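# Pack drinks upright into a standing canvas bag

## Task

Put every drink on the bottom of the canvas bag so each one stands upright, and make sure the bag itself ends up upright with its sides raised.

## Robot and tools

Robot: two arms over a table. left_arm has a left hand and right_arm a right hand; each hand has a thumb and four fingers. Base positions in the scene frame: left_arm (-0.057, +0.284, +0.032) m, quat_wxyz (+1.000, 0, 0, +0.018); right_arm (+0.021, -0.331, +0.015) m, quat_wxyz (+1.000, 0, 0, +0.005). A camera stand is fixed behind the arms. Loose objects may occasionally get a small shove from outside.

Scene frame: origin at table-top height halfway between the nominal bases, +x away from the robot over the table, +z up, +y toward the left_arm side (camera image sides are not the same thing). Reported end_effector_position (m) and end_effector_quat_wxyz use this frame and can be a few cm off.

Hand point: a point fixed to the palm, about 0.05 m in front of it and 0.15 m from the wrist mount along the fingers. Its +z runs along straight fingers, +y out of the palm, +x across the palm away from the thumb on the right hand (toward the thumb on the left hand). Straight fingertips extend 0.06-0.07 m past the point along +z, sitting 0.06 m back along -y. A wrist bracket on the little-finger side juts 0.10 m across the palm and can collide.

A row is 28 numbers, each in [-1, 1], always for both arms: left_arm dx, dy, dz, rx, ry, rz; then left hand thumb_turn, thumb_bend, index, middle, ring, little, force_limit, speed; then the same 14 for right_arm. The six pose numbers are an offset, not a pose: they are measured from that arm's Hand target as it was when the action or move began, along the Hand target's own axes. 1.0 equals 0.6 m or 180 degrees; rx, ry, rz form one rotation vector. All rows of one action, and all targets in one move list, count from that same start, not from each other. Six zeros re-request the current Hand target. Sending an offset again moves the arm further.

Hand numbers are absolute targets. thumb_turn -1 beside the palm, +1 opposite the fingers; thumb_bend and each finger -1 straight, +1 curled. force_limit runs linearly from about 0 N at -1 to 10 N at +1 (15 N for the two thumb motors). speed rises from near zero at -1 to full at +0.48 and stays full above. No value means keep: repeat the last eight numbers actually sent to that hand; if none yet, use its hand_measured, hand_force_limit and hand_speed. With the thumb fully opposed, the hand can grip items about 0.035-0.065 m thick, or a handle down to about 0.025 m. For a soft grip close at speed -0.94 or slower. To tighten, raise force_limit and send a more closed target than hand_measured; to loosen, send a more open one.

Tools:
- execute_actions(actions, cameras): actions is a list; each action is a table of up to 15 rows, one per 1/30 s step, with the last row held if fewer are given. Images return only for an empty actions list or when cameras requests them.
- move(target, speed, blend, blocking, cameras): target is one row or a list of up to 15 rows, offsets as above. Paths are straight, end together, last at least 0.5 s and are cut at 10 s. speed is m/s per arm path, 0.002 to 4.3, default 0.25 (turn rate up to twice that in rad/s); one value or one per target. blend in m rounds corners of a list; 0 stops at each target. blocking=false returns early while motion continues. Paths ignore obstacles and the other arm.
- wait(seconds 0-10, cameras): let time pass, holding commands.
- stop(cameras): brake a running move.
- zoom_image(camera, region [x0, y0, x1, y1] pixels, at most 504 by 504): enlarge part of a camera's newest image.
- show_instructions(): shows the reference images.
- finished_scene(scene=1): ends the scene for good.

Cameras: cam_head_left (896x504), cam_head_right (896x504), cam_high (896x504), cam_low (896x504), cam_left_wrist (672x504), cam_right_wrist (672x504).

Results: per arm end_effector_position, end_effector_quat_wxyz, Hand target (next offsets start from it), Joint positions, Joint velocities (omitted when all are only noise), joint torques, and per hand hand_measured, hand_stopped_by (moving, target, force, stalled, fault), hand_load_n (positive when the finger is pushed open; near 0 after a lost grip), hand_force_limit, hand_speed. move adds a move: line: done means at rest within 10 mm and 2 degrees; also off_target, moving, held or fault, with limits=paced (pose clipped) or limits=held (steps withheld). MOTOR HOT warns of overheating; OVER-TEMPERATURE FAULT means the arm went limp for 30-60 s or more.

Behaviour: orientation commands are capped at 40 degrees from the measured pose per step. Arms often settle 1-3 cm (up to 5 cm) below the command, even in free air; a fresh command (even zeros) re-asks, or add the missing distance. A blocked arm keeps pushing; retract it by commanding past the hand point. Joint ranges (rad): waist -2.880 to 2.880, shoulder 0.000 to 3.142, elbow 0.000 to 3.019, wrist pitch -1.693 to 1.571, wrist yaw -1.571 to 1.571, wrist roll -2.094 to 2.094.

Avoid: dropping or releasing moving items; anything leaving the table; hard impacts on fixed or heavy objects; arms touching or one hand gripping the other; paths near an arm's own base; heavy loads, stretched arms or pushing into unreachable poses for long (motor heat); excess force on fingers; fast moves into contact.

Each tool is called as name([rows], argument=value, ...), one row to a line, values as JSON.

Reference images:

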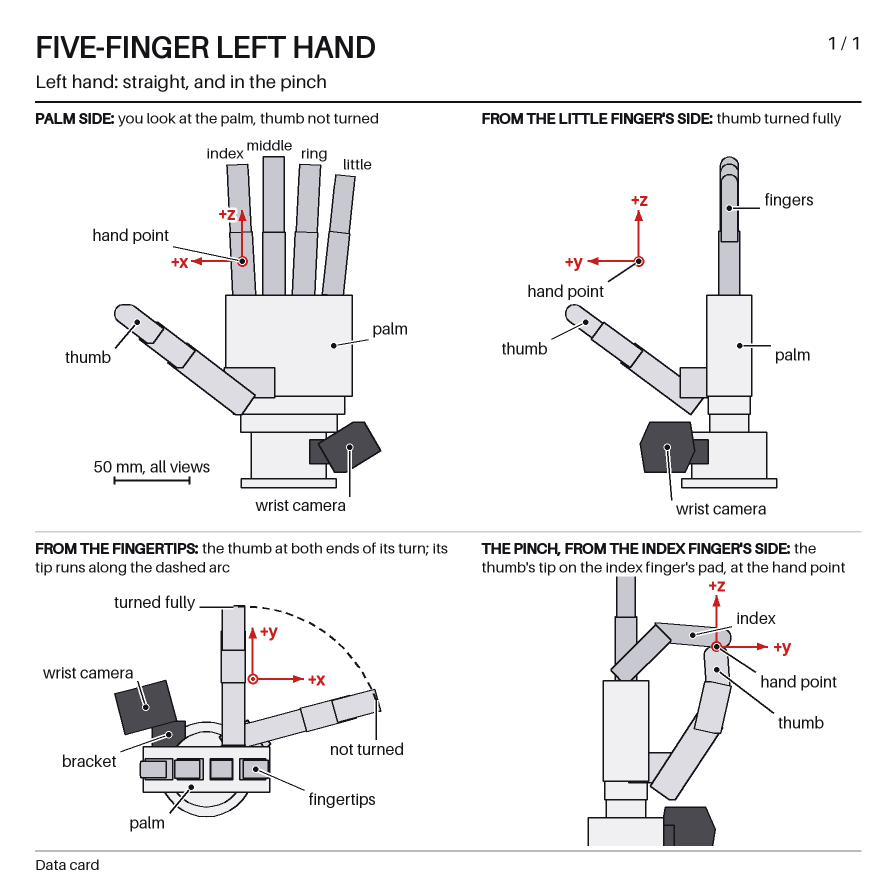

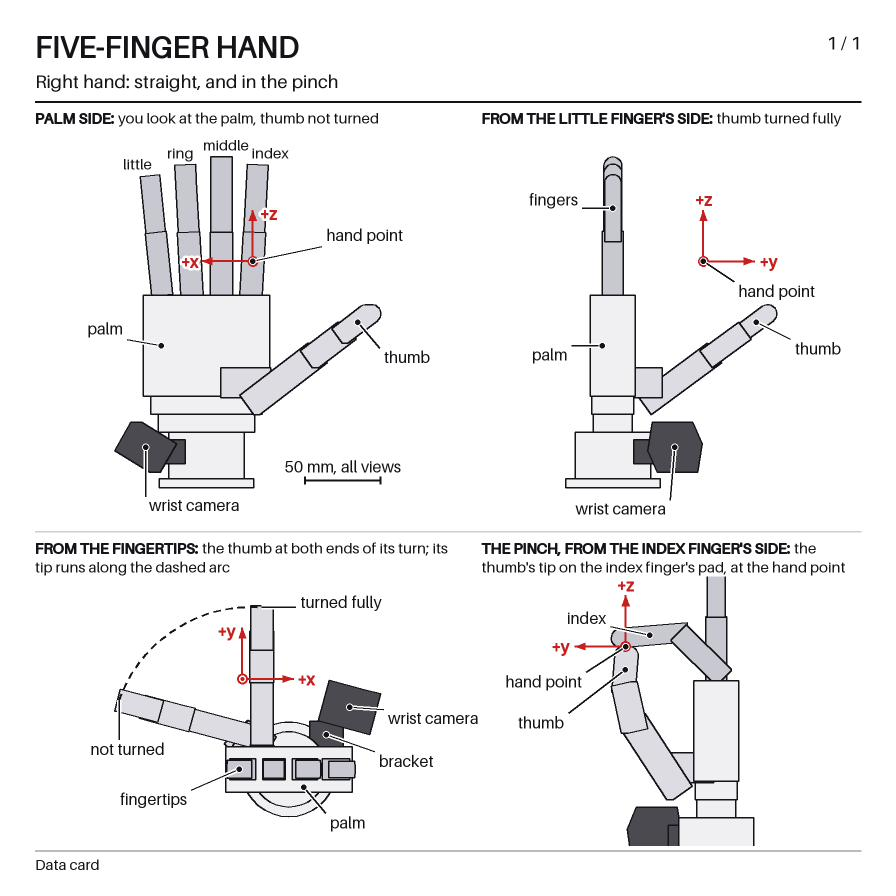

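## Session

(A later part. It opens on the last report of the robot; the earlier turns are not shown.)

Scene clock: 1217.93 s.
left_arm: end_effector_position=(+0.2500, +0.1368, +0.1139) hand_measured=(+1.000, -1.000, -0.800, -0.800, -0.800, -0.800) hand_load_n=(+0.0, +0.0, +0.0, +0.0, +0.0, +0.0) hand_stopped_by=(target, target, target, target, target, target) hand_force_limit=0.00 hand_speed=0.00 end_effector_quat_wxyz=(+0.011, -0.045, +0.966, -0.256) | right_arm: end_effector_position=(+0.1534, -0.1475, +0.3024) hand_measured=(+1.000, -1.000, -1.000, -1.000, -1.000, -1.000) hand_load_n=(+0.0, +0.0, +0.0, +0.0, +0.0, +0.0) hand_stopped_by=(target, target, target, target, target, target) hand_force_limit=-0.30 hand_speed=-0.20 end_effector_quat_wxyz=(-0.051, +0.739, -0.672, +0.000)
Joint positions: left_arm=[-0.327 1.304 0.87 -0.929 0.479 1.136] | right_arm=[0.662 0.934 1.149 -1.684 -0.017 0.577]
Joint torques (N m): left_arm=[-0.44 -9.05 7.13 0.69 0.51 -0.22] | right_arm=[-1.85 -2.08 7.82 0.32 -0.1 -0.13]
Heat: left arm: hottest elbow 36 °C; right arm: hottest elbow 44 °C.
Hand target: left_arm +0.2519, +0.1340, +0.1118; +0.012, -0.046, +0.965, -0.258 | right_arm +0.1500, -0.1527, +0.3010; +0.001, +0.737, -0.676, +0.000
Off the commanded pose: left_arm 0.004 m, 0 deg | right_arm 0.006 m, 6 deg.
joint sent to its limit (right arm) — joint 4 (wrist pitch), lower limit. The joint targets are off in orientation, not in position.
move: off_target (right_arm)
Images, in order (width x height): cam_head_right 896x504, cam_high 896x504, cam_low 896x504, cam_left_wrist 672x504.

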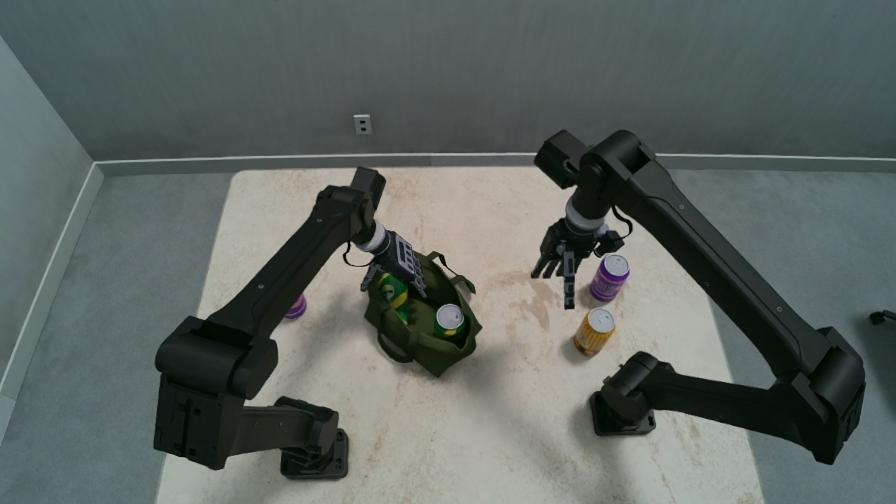

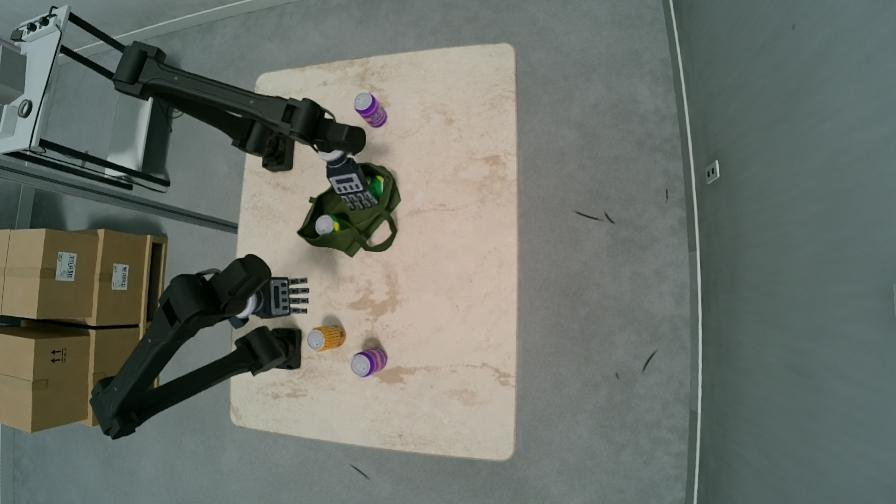

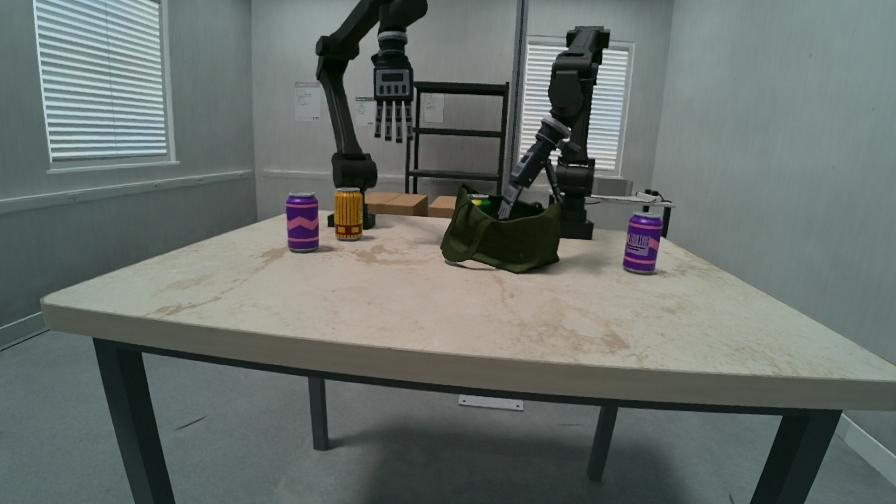

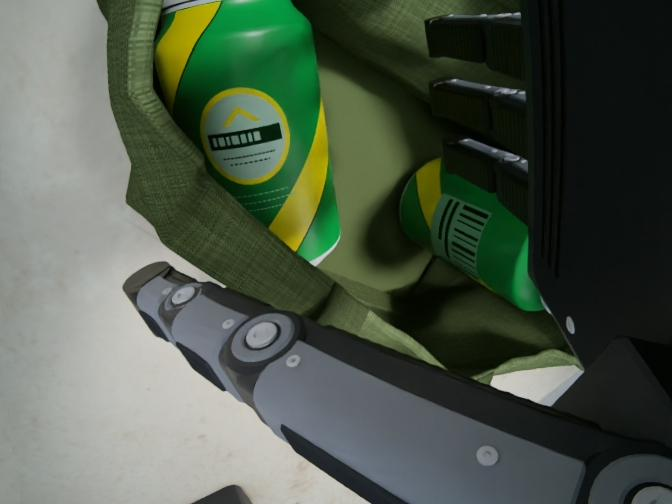

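move([
  [0, -0.0817, -0.1415, 0, 0, 0, 1, -1, -0.8, -0.8, -0.8, -0.8, 0.0, 0.0, 0, 0, 0, 0, 0, 0, 1, -1, -1, -1, -1, -1, -0.3, -0.2],
  [0.0466, -0.0952, -0.1337, -0.1584, -0.0618, -0.2307, -1, -1, -1, -1, -1, -1, 0.0, 0.0, 0, 0, 0, 0, 0, 0, 1, -1, -1, -1, -1, -1, -0.3, -0.2],
], speed=0.15, cameras=["cam_high", "cam_left_wrist"])

zoom_image(camera="cam_high", region=[290, 120, 410, 270])

Scene clock: 1227.67 s.
left_arm: end_effector_position=(+0.2109, +0.1328, +0.1952) hand_measured=(-1.000, -1.000, -1.000, -1.000, -1.000, -1.000) hand_load_n=(+0.0, +0.0, +0.0, +0.0, +0.0, +0.0) hand_stopped_by=(target, target, target, target, target, target) hand_force_limit=0.00 hand_speed=0.00 end_effector_quat_wxyz=(-0.012, -0.405, +0.914, +0.012) | right_arm: end_effector_position=(+0.1534, -0.1475, +0.3024) hand_measured=(+1.000, -1.000, -1.000, -1.000, -1.000, -1.000) hand_load_n=(+0.0, +0.0, +0.0, +0.0, +0.0, +0.0) hand_stopped_by=(target, target, target, target, target, target) hand_force_limit=-0.30 hand_speed=-0.20 end_effector_quat_wxyz=(-0.051, +0.739, -0.672, +0.000)
Joint positions: left_arm=[-0.502 1.364 1.138 -1.378 0.004 0.271] | right_arm=[0.662 0.934 1.149 -1.684 -0.017 0.577]
Joint torques (N m): left_arm=[-0.91 -9.88 11.08 -0.68 -0.1 -0.27] | right_arm=[-1.85 -2.08 7.8 0.32 -0.1 -0.13]
Heat: left arm: hottest elbow 37 °C; right arm: hottest elbow 43 °C.
Hand target: left_arm +0.2250, +0.1221, +0.2099; +0.000, -0.407, +0.913, -0.001 | right_arm +0.1500, -0.1527, +0.3010; +0.001, +0.737, -0.676, +0.000
Off the commanded pose: left_arm 0.023 m, 2 deg | right_arm 0.006 m, 6 deg.
joint sent to its limit (right arm) — joint 4 (wrist pitch), lower limit. The joint targets are off in orientation, not in position.
move: off_target (left_arm, right_arm); target 2's new numbers were sent with left_arm's hand 0.023 m and 2 deg from that target
Images, in order (width x height): cam_high 896x504, cam_left_wrist 672x504.

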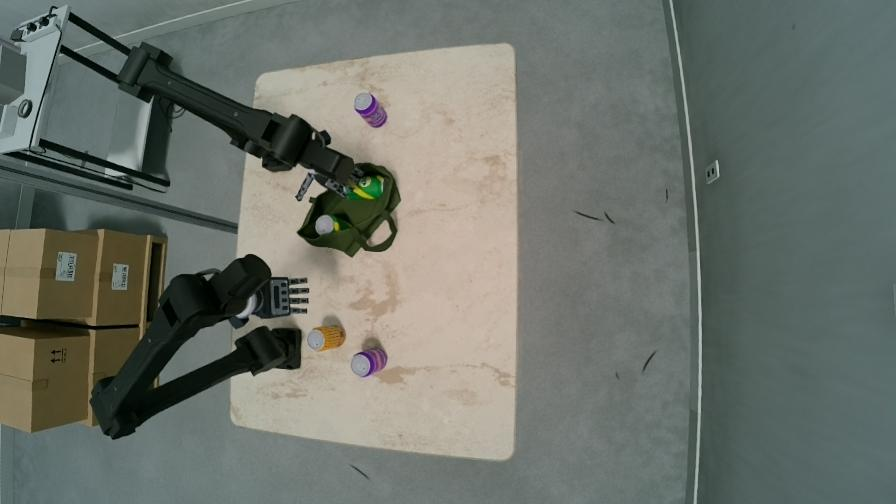

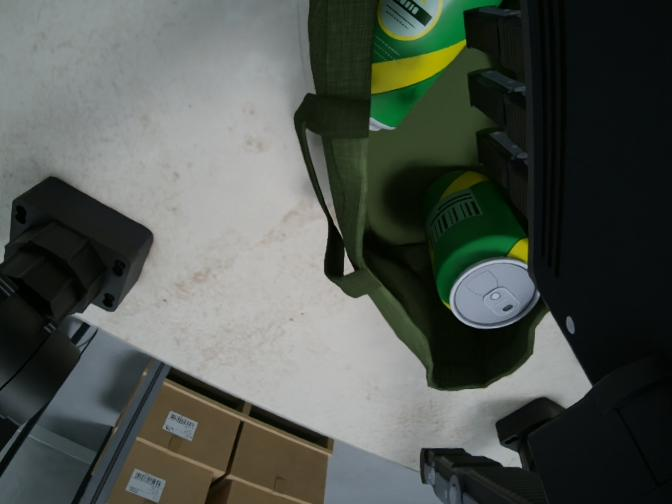

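Scaled by 3.360 from the camera's 896x504 image, which has a finer 1280x720 frame.

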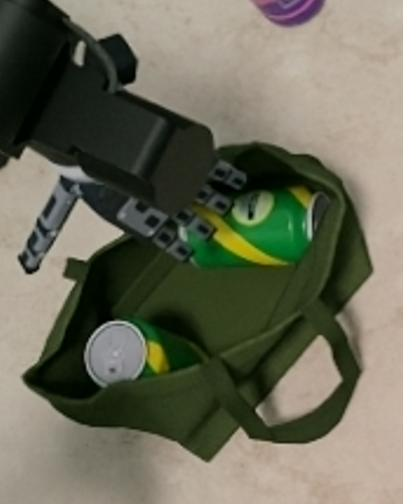

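move([
  [0, 0, 0.083, 0, 0, 0, -1, -1, -1, -1, -1, -1, 0.0, 0.0, 0, 0, 0, 0, 0, 0, 1, -1, -1, -1, -1, -1, -0.3, -0.2],
  [0, 0.085, 0.083, 0, 0, 0, -1, -1, -1, -1, -1, -1, 0.0, 0.0, 0, 0, 0, 0, 0, 0, 1, -1, -1, -1, -1, -1, -0.3, -0.2],
], speed=0.1, cameras=["cam_high", "cam_left_wrist"])

zoom_image(camera="cam_high", region=[290, 120, 410, 270])

Scene clock: 1230.47 s.
left_arm: end_effector_position=(+0.1868, +0.1521, +0.1593) hand_measured=(-1.000, -1.000, -1.000, -1.000, -1.000, -1.000) hand_load_n=(+0.0, +0.0, +0.0, +0.0, +0.0, +0.0) hand_stopped_by=(target, target, target, target, target, target) hand_force_limit=0.00 hand_speed=0.00 end_effector_quat_wxyz=(-0.003, -0.408, +0.913, +0.002) | right_arm: end_effector_position=(+0.1534, -0.1475, +0.3024) hand_measured=(+1.000, -1.000, -1.000, -1.000, -1.000, -1.000) hand_load_n=(+0.0, +0.0, +0.0, +0.0, +0.0, +0.0) hand_stopped_by=(target, target, target, target, target, target) hand_force_limit=-0.30 hand_speed=-0.20 end_effector_quat_wxyz=(-0.051, +0.739, -0.672, +0.000)
Joint positions: left_arm=[-0.482 1.289 0.976 -1.264 0.002 0.284] | right_arm=[0.662 0.934 1.149 -1.684 -0.017 0.577]
Joint torques (N m): left_arm=[0.56 -10.17 6.79 -0.05 -0.09 -0.02] | right_arm=[-1.9 -2.02 7.83 0.32 -0.11 -0.12]
Heat: left arm: hottest elbow 37 °C; right arm: hottest elbow 43 °C.
Hand target: left_arm +0.1871, +0.1562, +0.1600; +0.000, -0.407, +0.913, -0.001 | right_arm +0.1500, -0.1527, +0.3010; +0.001, +0.737, -0.676, +0.000
Off the commanded pose: left_arm 0.004 m, 0 deg | right_arm 0.006 m, 6 deg.
joint sent to its limit (right arm) — joint 4 (wrist pitch), lower limit. The joint targets are off in orientation, not in position.
move: off_target (right_arm)
Images, in order (width x height): cam_high 896x504, cam_left_wrist 672x504.

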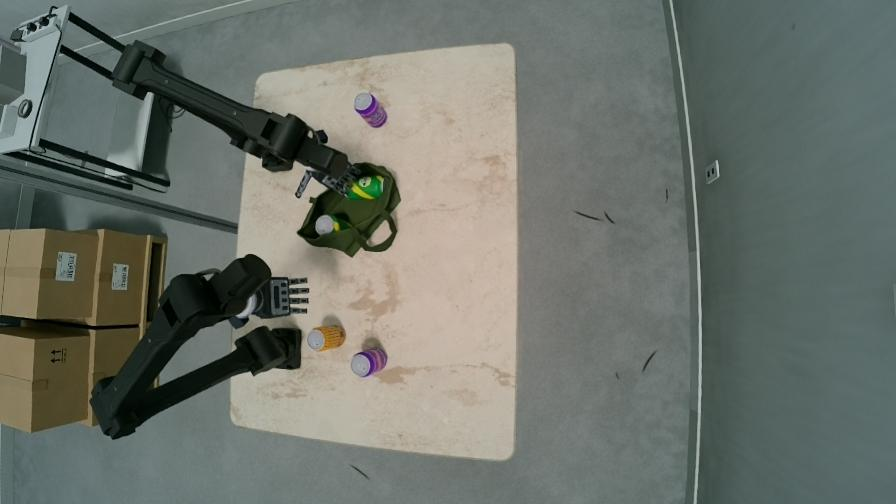

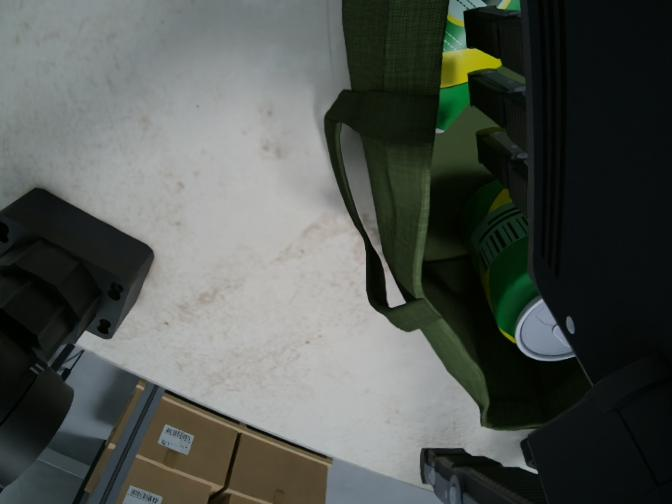

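Scaled by 3.360 from the camera's 896x504 image, which has a finer 1280x720 frame.

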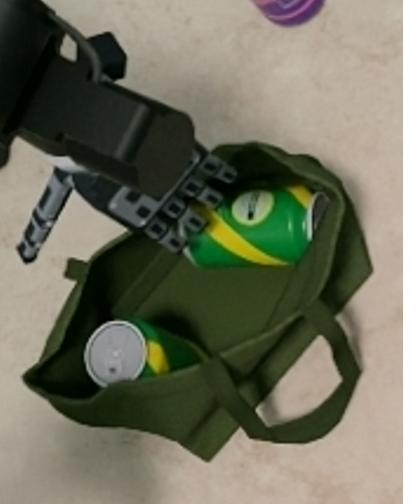

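move(target=[0,0.05,0,0,0,0,-1,-1,-1,-1,-1,-1,0,0,0,0,0,0,0,0,1,-1,-1,-1,-1,-1,-0.3,-0.2], speed=0.08, cameras=["cam_high","cam_left_wrist"])

Scene clock: 1234.43 s.
left_arm: end_effector_position=(+0.1688, +0.1697, +0.1598) hand_measured=(-1.000, -1.000, -1.000, -1.000, -1.000, -1.000) hand_load_n=(+0.0, +0.0, +0.0, +0.0, +0.0, +0.0) hand_stopped_by=(target, target, target, target, target, target) hand_force_limit=0.00 hand_speed=0.00 end_effector_quat_wxyz=(+0.002, -0.405, +0.914, -0.005) | right_arm: end_effector_position=(+0.1534, -0.1475, +0.3024) hand_measured=(+1.000, -1.000, -1.000, -1.000, -1.000, -1.000) hand_load_n=(+0.0, +0.0, +0.0, +0.0, +0.0, +0.0) hand_stopped_by=(target, target, target, target, target, target) hand_force_limit=-0.30 hand_speed=-0.20 end_effector_quat_wxyz=(-0.051, +0.739, -0.672, +0.000)
Joint positions: left_arm=[-0.458 1.211 0.913 -1.263 0.003 0.316] | right_arm=[0.662 0.934 1.149 -1.684 -0.017 0.577]
Joint torques (N m): left_arm=[0.67 -8.94 6.61 -0.55 -0.08 -0.04] | right_arm=[-1.85 -2.02 7.82 0.36 -0.1 -0.12]
Heat: left arm: hottest elbow 37 °C; right arm: hottest elbow 43 °C.
Hand target: left_arm +0.1649, +0.1761, +0.1600; +0.000, -0.407, +0.914, -0.001 | right_arm +0.1500, -0.1527, +0.3010; +0.001, +0.737, -0.676, +0.000
Off the commanded pose: left_arm 0.008 m, 1 deg | right_arm 0.006 m, 6 deg.
joint sent to its limit (right arm) — joint 4 (wrist pitch), lower limit. The joint targets are off in orientation, not in position.
move: off_target (right_arm)
Images, in order (width x height): cam_high 896x504, cam_left_wrist 672x504.

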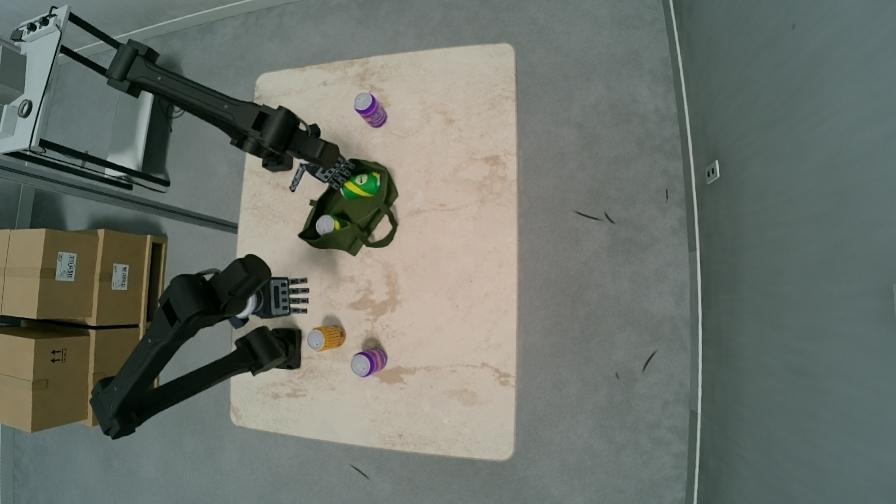

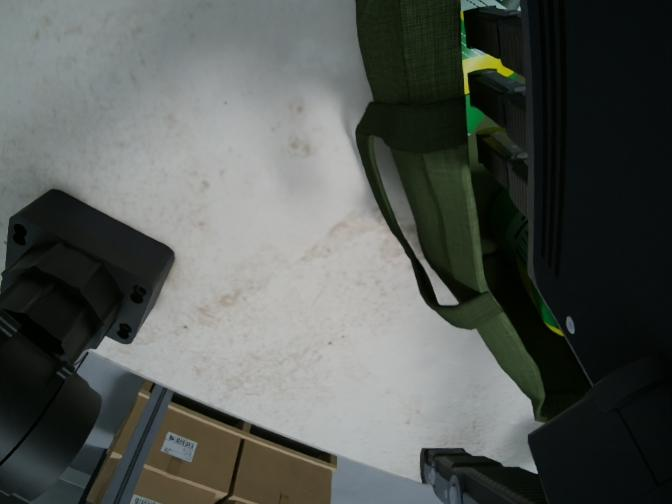

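move([
  [0,0.03,0,0,0,0,-1,-1,-1,-1,-1,-1,0,0,0,0,0,0,0,0,1,-1,-1,-1,-1,-1,-0.3,-0.2],
  [0,-0.03,0,0,0,0,-1,-1,-1,-1,-1,-1,0,0,0,0,0,0,0,0,1,-1,-1,-1,-1,-1,-0.3,-0.2],
  [0,-0.03,-0.25,0,0,0,-1,-1,-1,-1,-1,-1,0,0,0,0,0,0,0,0,1,-1,-1,-1,-1,-1,-0.3,-0.2],
], speed=[0.08,0.08,0.15], cameras=["cam_high","cam_head_left","cam_left_wrist"])

Scene clock: 1238.17 s.
left_arm: end_effector_position=(+0.1685, +0.1711, +0.2916) hand_measured=(-1.000, -1.000, -1.000, -1.000, -1.000, -1.000) hand_load_n=(+0.0, +0.0, +0.0, +0.0, +0.0, +0.0) hand_stopped_by=(target, target, target, target, target, target) hand_force_limit=0.00 hand_speed=0.00 end_effector_quat_wxyz=(-0.016, -0.404, +0.915, +0.015) | right_arm: end_effector_position=(+0.1534, -0.1475, +0.3024) hand_measured=(+1.000, -1.000, -1.000, -1.000, -1.000, -1.000) hand_load_n=(+0.0, +0.0, +0.0, +0.0, +0.0, +0.0) hand_stopped_by=(target, target, target, target, target, target) hand_force_limit=-0.30 hand_speed=-0.20 end_effector_quat_wxyz=(-0.051, +0.739, -0.672, +0.000)
Joint positions: left_arm=[-0.455 1.203 1.246 -1.658 0.004 0.321] | right_arm=[0.662 0.934 1.149 -1.684 -0.017 0.577]
Joint torques (N m): left_arm=[-0.79 -8.18 11.29 -0.47 -0.11 -0.27] | right_arm=[-1.85 -2.02 7.8 0.31 -0.11 -0.12]
Heat: left arm: hottest elbow 38 °C; right arm: hottest elbow 43 °C.
Hand target: left_arm +0.1781, +0.1643, +0.3099; +0.000, -0.407, +0.914, -0.001 | right_arm +0.1500, -0.1527, +0.3010; +0.001, +0.737, -0.676, +0.000
Off the commanded pose: left_arm 0.022 m, 3 deg | right_arm 0.006 m, 6 deg.
joint sent to its limit (right arm) — joint 4 (wrist pitch), lower limit. The joint targets are off in orientation, not in position.
move: off_target (left_arm, right_arm)
Images, in order (width x height): cam_head_left 896x504, cam_high 896x504, cam_left_wrist 672x504.

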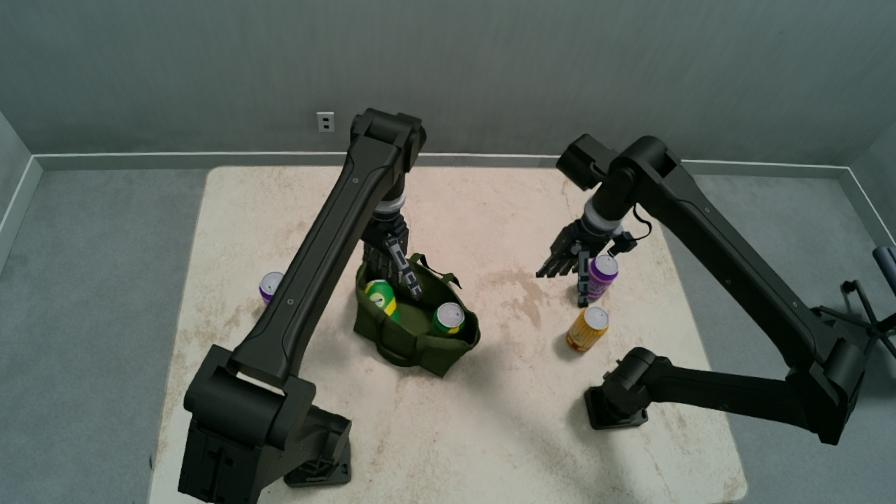

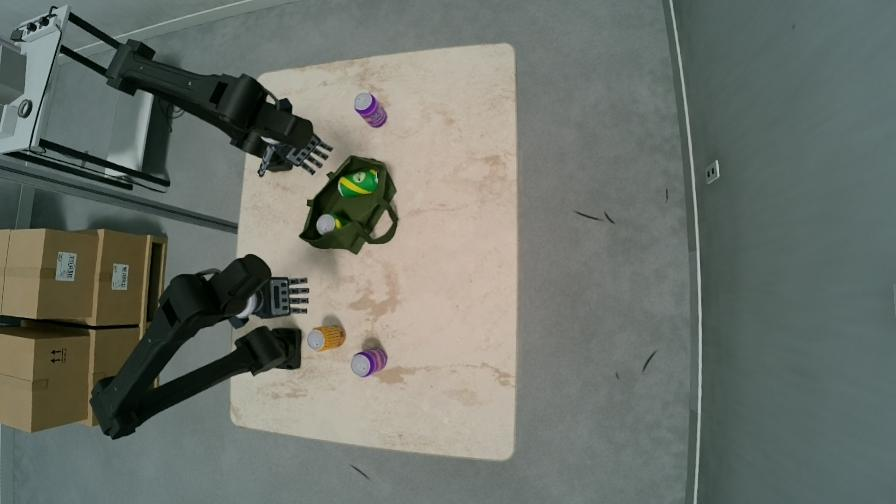

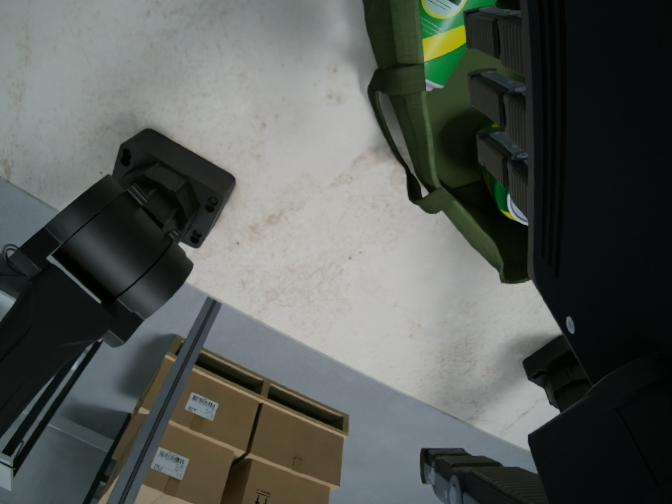

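zoom_image(camera="cam_high", region=[280, 140, 420, 270])

zoom_image(camera="cam_head_left", region=[320, 240, 500, 400])

Scaled by 3.600 from the camera's 896x504 image, which has a finer 1280x720 frame.

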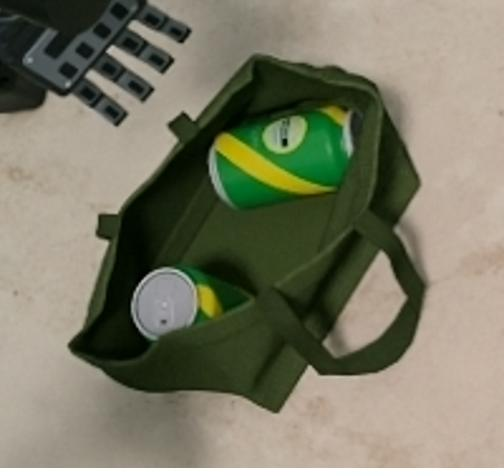

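Scaled by 2.800 from the camera's 896x504 image, which has a finer 1280x720 frame.

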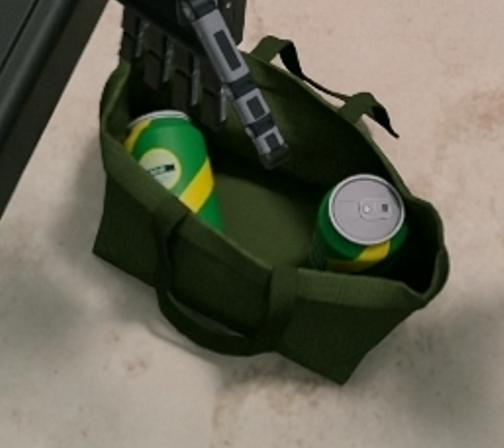

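move(target=[-0.005,-0.1627,0.0998,0.161,0.0494,0.1845,1,-1,-0.6,-0.6,-0.55,-0.5,0,0,0,0,0,0,0,0,1,-1,-1,-1,-1,-1,-0.3,-0.2], speed=0.2, cameras=["cam_high","cam_head_left","cam_left_wrist"])

Scene clock: 1249.93 s.
left_arm: end_effector_position=(+0.2470, +0.0998, +0.2529) hand_measured=(+1.000, -1.000, -0.600, -0.600, -0.550, -0.500) hand_load_n=(+0.0, +0.0, +0.0, +0.0, +0.0, +0.0) hand_stopped_by=(target, target, target, target, target, target) hand_force_limit=0.00 hand_speed=0.00 end_effector_quat_wxyz=(+0.026, -0.121, +0.959, -0.254) | right_arm: end_effector_position=(+0.1534, -0.1475, +0.3024) hand_measured=(+1.000, -1.000, -1.000, -1.000, -1.000, -1.000) hand_load_n=(+0.0, +0.0, +0.0, +0.0, +0.0, +0.0) hand_stopped_by=(target, target, target, target, target, target) hand_force_limit=-0.30 hand_speed=-0.20 end_effector_quat_wxyz=(-0.051, +0.739, -0.672, +0.000)
Joint positions: left_arm=[-0.425 1.199 1.151 -1.206 0.414 0.863] | right_arm=[0.662 0.934 1.149 -1.684 -0.017 0.577]
Joint torques (N m): left_arm=[0.5 -8.59 7.75 1.11 0.47 0.03] | right_arm=[-1.9 -2.08 7.8 0.32 -0.1 -0.12]
Heat: left arm: hottest elbow 39 °C; right arm: hottest elbow 42 °C.
Hand target: left_arm +0.2527, +0.1012, +0.2502; +0.032, -0.118, +0.959, -0.257 | right_arm +0.1500, -0.1527, +0.3010; +0.001, +0.737, -0.676, +0.000
Off the commanded pose: left_arm 0.006 m, 1 deg | right_arm 0.006 m, 6 deg.
joint sent to its limit (right arm) — joint 4 (wrist pitch), lower limit. The joint targets are off in orientation, not in position.
move: off_target (right_arm)
Images, in order (width x height): cam_head_left 896x504, cam_high 896x504, cam_left_wrist 672x504.

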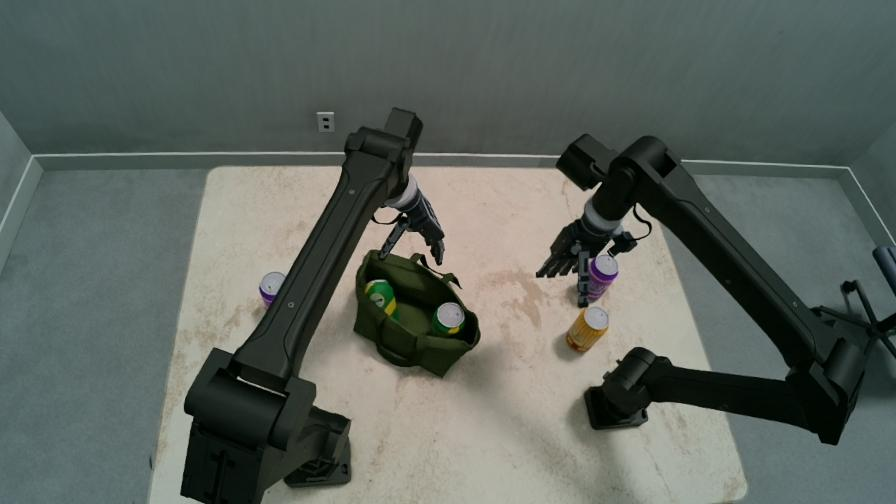

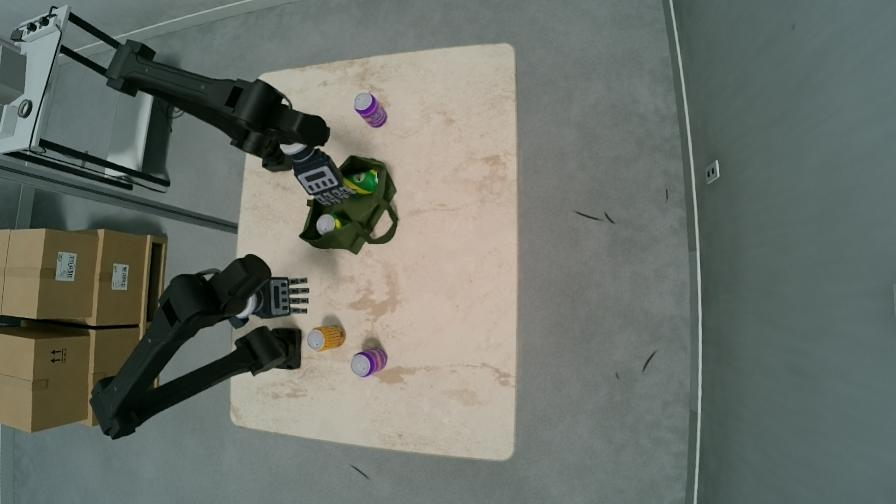

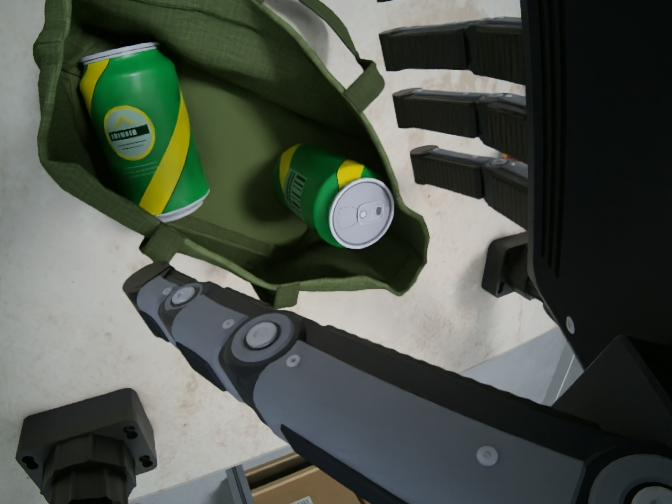

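move(target=[0,0.0875,0.1515,0,0,0,1,-1,-0.6,-0.6,-0.55,-0.5,0,0,0,0,0,0,0,0,1,-1,-1,-1,-1,-1,-0.3,-0.2], speed=0.15, cameras=["cam_high","cam_head_left","cam_left_wrist"])

zoom_image(camera="cam_high", region=[280, 140, 420, 270])

zoom_image(camera="cam_head_left", region=[320, 200, 500, 360])

Scene clock: 1254.90 s.
left_arm: end_effector_position=(+0.2471, +0.1001, +0.1471) hand_measured=(+1.000, -1.000, -0.600, -0.600, -0.550, -0.500) hand_load_n=(+0.0, +0.0, +0.0, +0.0, +0.0, +0.0) hand_stopped_by=(target, target, target, target, target, target) hand_force_limit=0.00 hand_speed=0.00 end_effector_quat_wxyz=(+0.026, -0.121, +0.959, -0.253) | right_arm: end_effector_position=(+0.1534, -0.1475, +0.3024) hand_measured=(+1.000, -1.000, -1.000, -1.000, -1.000, -1.000) hand_load_n=(+0.0, +0.0, +0.0, +0.0, +0.0, -0.5) hand_stopped_by=(target, target, target, target, target, target) hand_force_limit=-0.30 hand_speed=-0.20 end_effector_quat_wxyz=(-0.051, +0.739, -0.672, +0.000)
Joint positions: left_arm=[-0.425 1.257 0.916 -0.915 0.414 0.865] | right_arm=[0.662 0.934 1.149 -1.684 -0.017 0.577]
Joint torques (N m): left_arm=[0.5 -8.94 7.56 1.11 0.47 0.01] | right_arm=[-1.85 -2.14 7.82 0.32 -0.1 -0.12]
Heat: left arm: hottest elbow 38 °C; right arm: hottest elbow 42 °C.
Hand target: left_arm +0.2527, +0.1013, +0.1453; +0.032, -0.118, +0.959, -0.257 | right_arm +0.1500, -0.1527, +0.3010; +0.001, +0.737, -0.676, +0.000
Off the commanded pose: left_arm 0.006 m, 1 deg | right_arm 0.006 m, 6 deg.
joint sent to its limit (right arm) — joint 4 (wrist pitch), lower limit. The joint targets are off in orientation, not in position.
move: off_target (right_arm)
Images, in order (width x height): cam_head_left 896x504, cam_high 896x504, cam_left_wrist 672x504.

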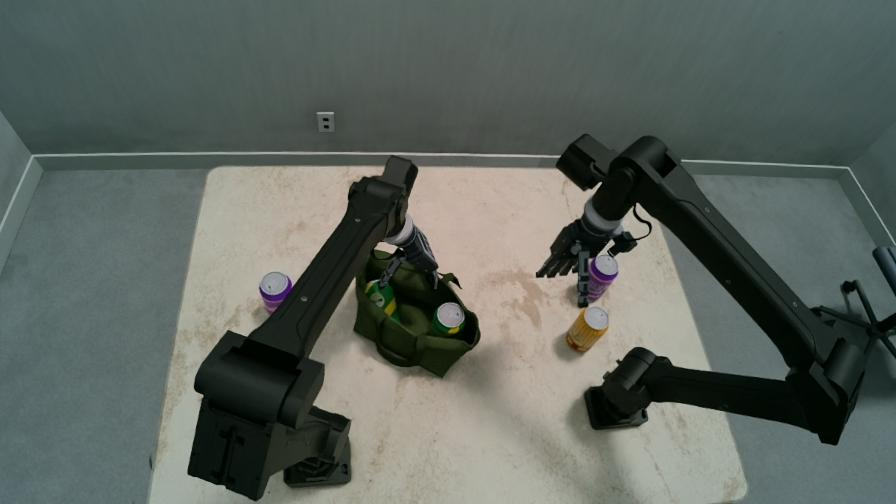

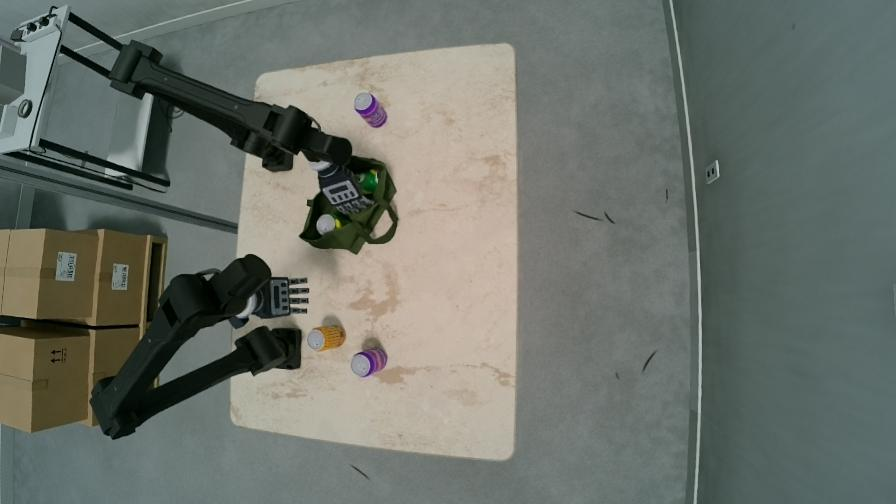

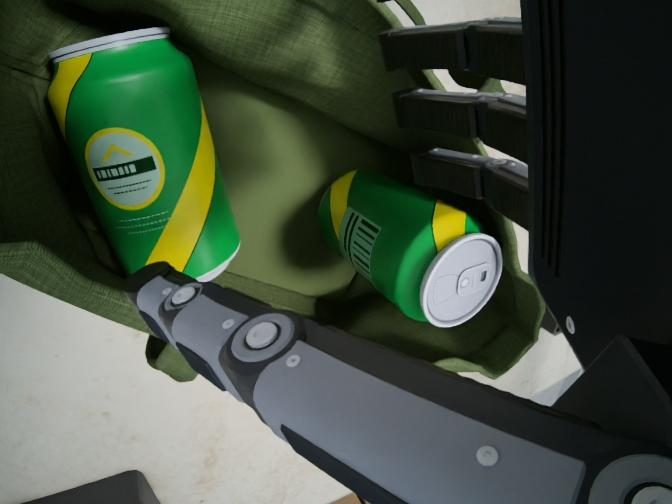

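Scaled by 3.600 from the camera's 896x504 image, which has a finer 1280x720 frame.

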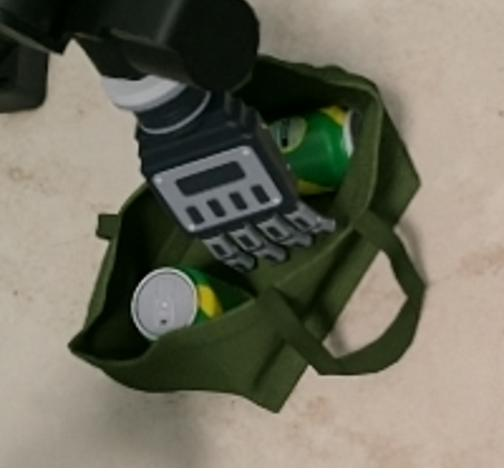

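Scaled by 2.800 from the camera's 896x504 image, which has a finer 1280x720 frame.

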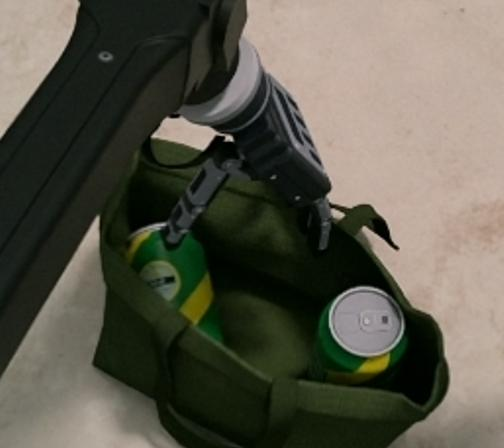

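move(target=[-0.0065,0.0442,0.0765,0,0,0,1,-1,-0.6,-0.6,-0.55,-0.5,0,0,0,0,0,0,0,0,1,-1,-1,-1,-1,-1,-0.3,-0.2], speed=0.1, cameras=["cam_high","cam_head_left","cam_left_wrist"])

zoom_image(camera="cam_head_left", region=[320, 200, 500, 360])

Scene clock: 1259.37 s.
left_arm: end_effector_position=(+0.2538, +0.1007, +0.0980) hand_measured=(+1.000, -1.000, -0.600, -0.600, -0.550, -0.500) hand_load_n=(+0.0, +0.0, +0.0, +0.0, +0.0, -0.5) hand_stopped_by=(target, target, target, target, target, target) hand_force_limit=0.00 hand_speed=0.00 end_effector_quat_wxyz=(+0.030, -0.121, +0.959, -0.256) | right_arm: end_effector_position=(+0.1534, -0.1475, +0.3024) hand_measured=(+1.000, -1.000, -1.000, -1.000, -1.000, -1.000) hand_load_n=(-0.5, +0.0, +0.0, +0.0, +0.0, +0.0) hand_stopped_by=(target, target, target, target, target, target) hand_force_limit=-0.30 hand_speed=-0.20 end_effector_quat_wxyz=(-0.051, +0.739, -0.672, +0.000)
Joint positions: left_arm=[-0.416 1.325 0.836 -0.758 0.417 0.872] | right_arm=[0.662 0.934 1.149 -1.684 -0.017 0.577]
Joint torques (N m): left_arm=[0.32 -8.88 6.82 1.07 0.46 0.02] | right_arm=[-1.85 -2.08 7.8 0.32 -0.11 -0.12]
Heat: left arm: hottest elbow 38 °C; right arm: hottest elbow 42 °C.
Hand target: left_arm +0.2565, +0.1023, +0.0923; +0.032, -0.118, +0.959, -0.257 | right_arm +0.1500, -0.1527, +0.3010; +0.001, +0.737, -0.676, +0.000
Off the commanded pose: left_arm 0.006 m, 0 deg | right_arm 0.006 m, 6 deg.
joint sent to its limit (right arm) — joint 4 (wrist pitch), lower limit. The joint targets are off in orientation, not in position.
move: off_target (right_arm)
Images, in order (width x height): cam_head_left 896x504, cam_high 896x504, cam_left_wrist 672x504.

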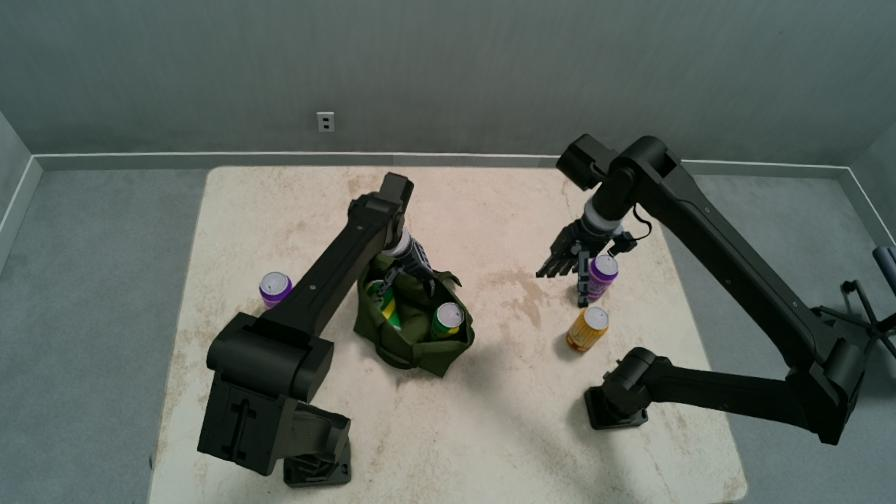

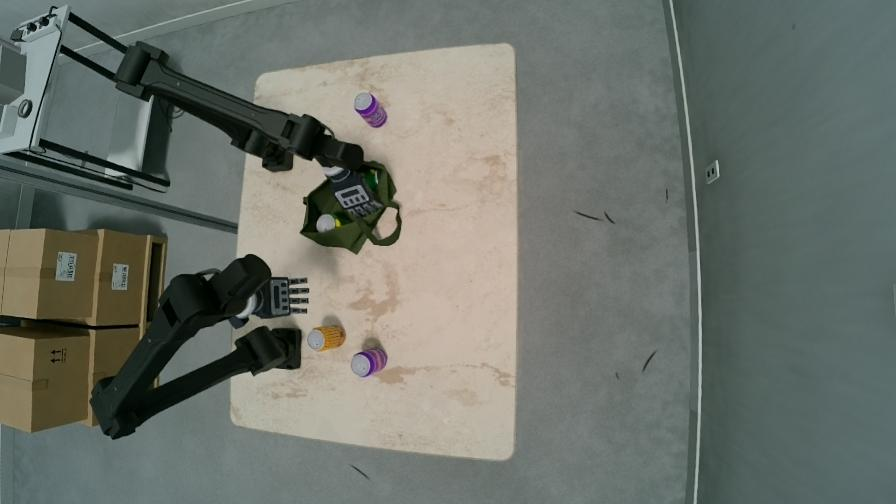

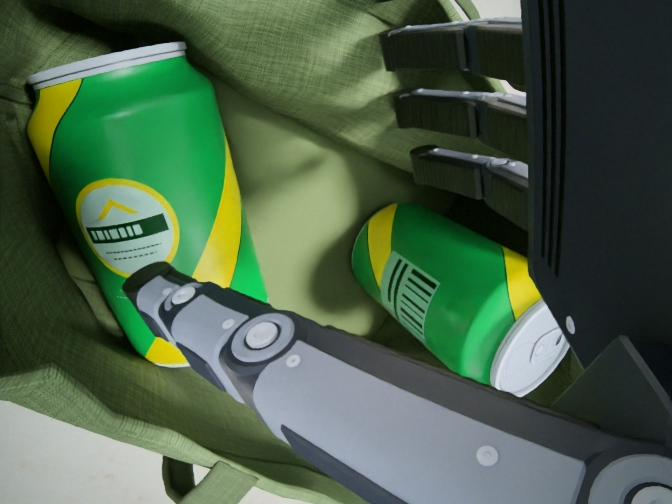

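Scaled by 2.800 from the camera's 896x504 image, which has a finer 1280x720 frame.

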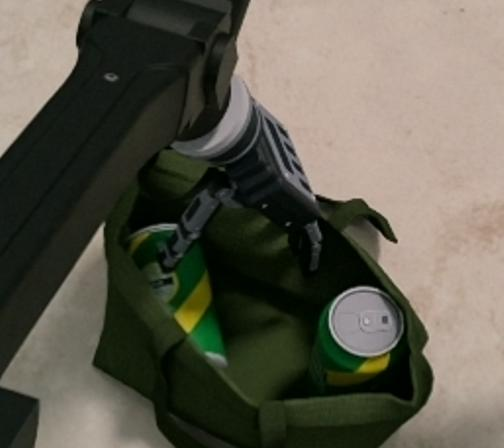

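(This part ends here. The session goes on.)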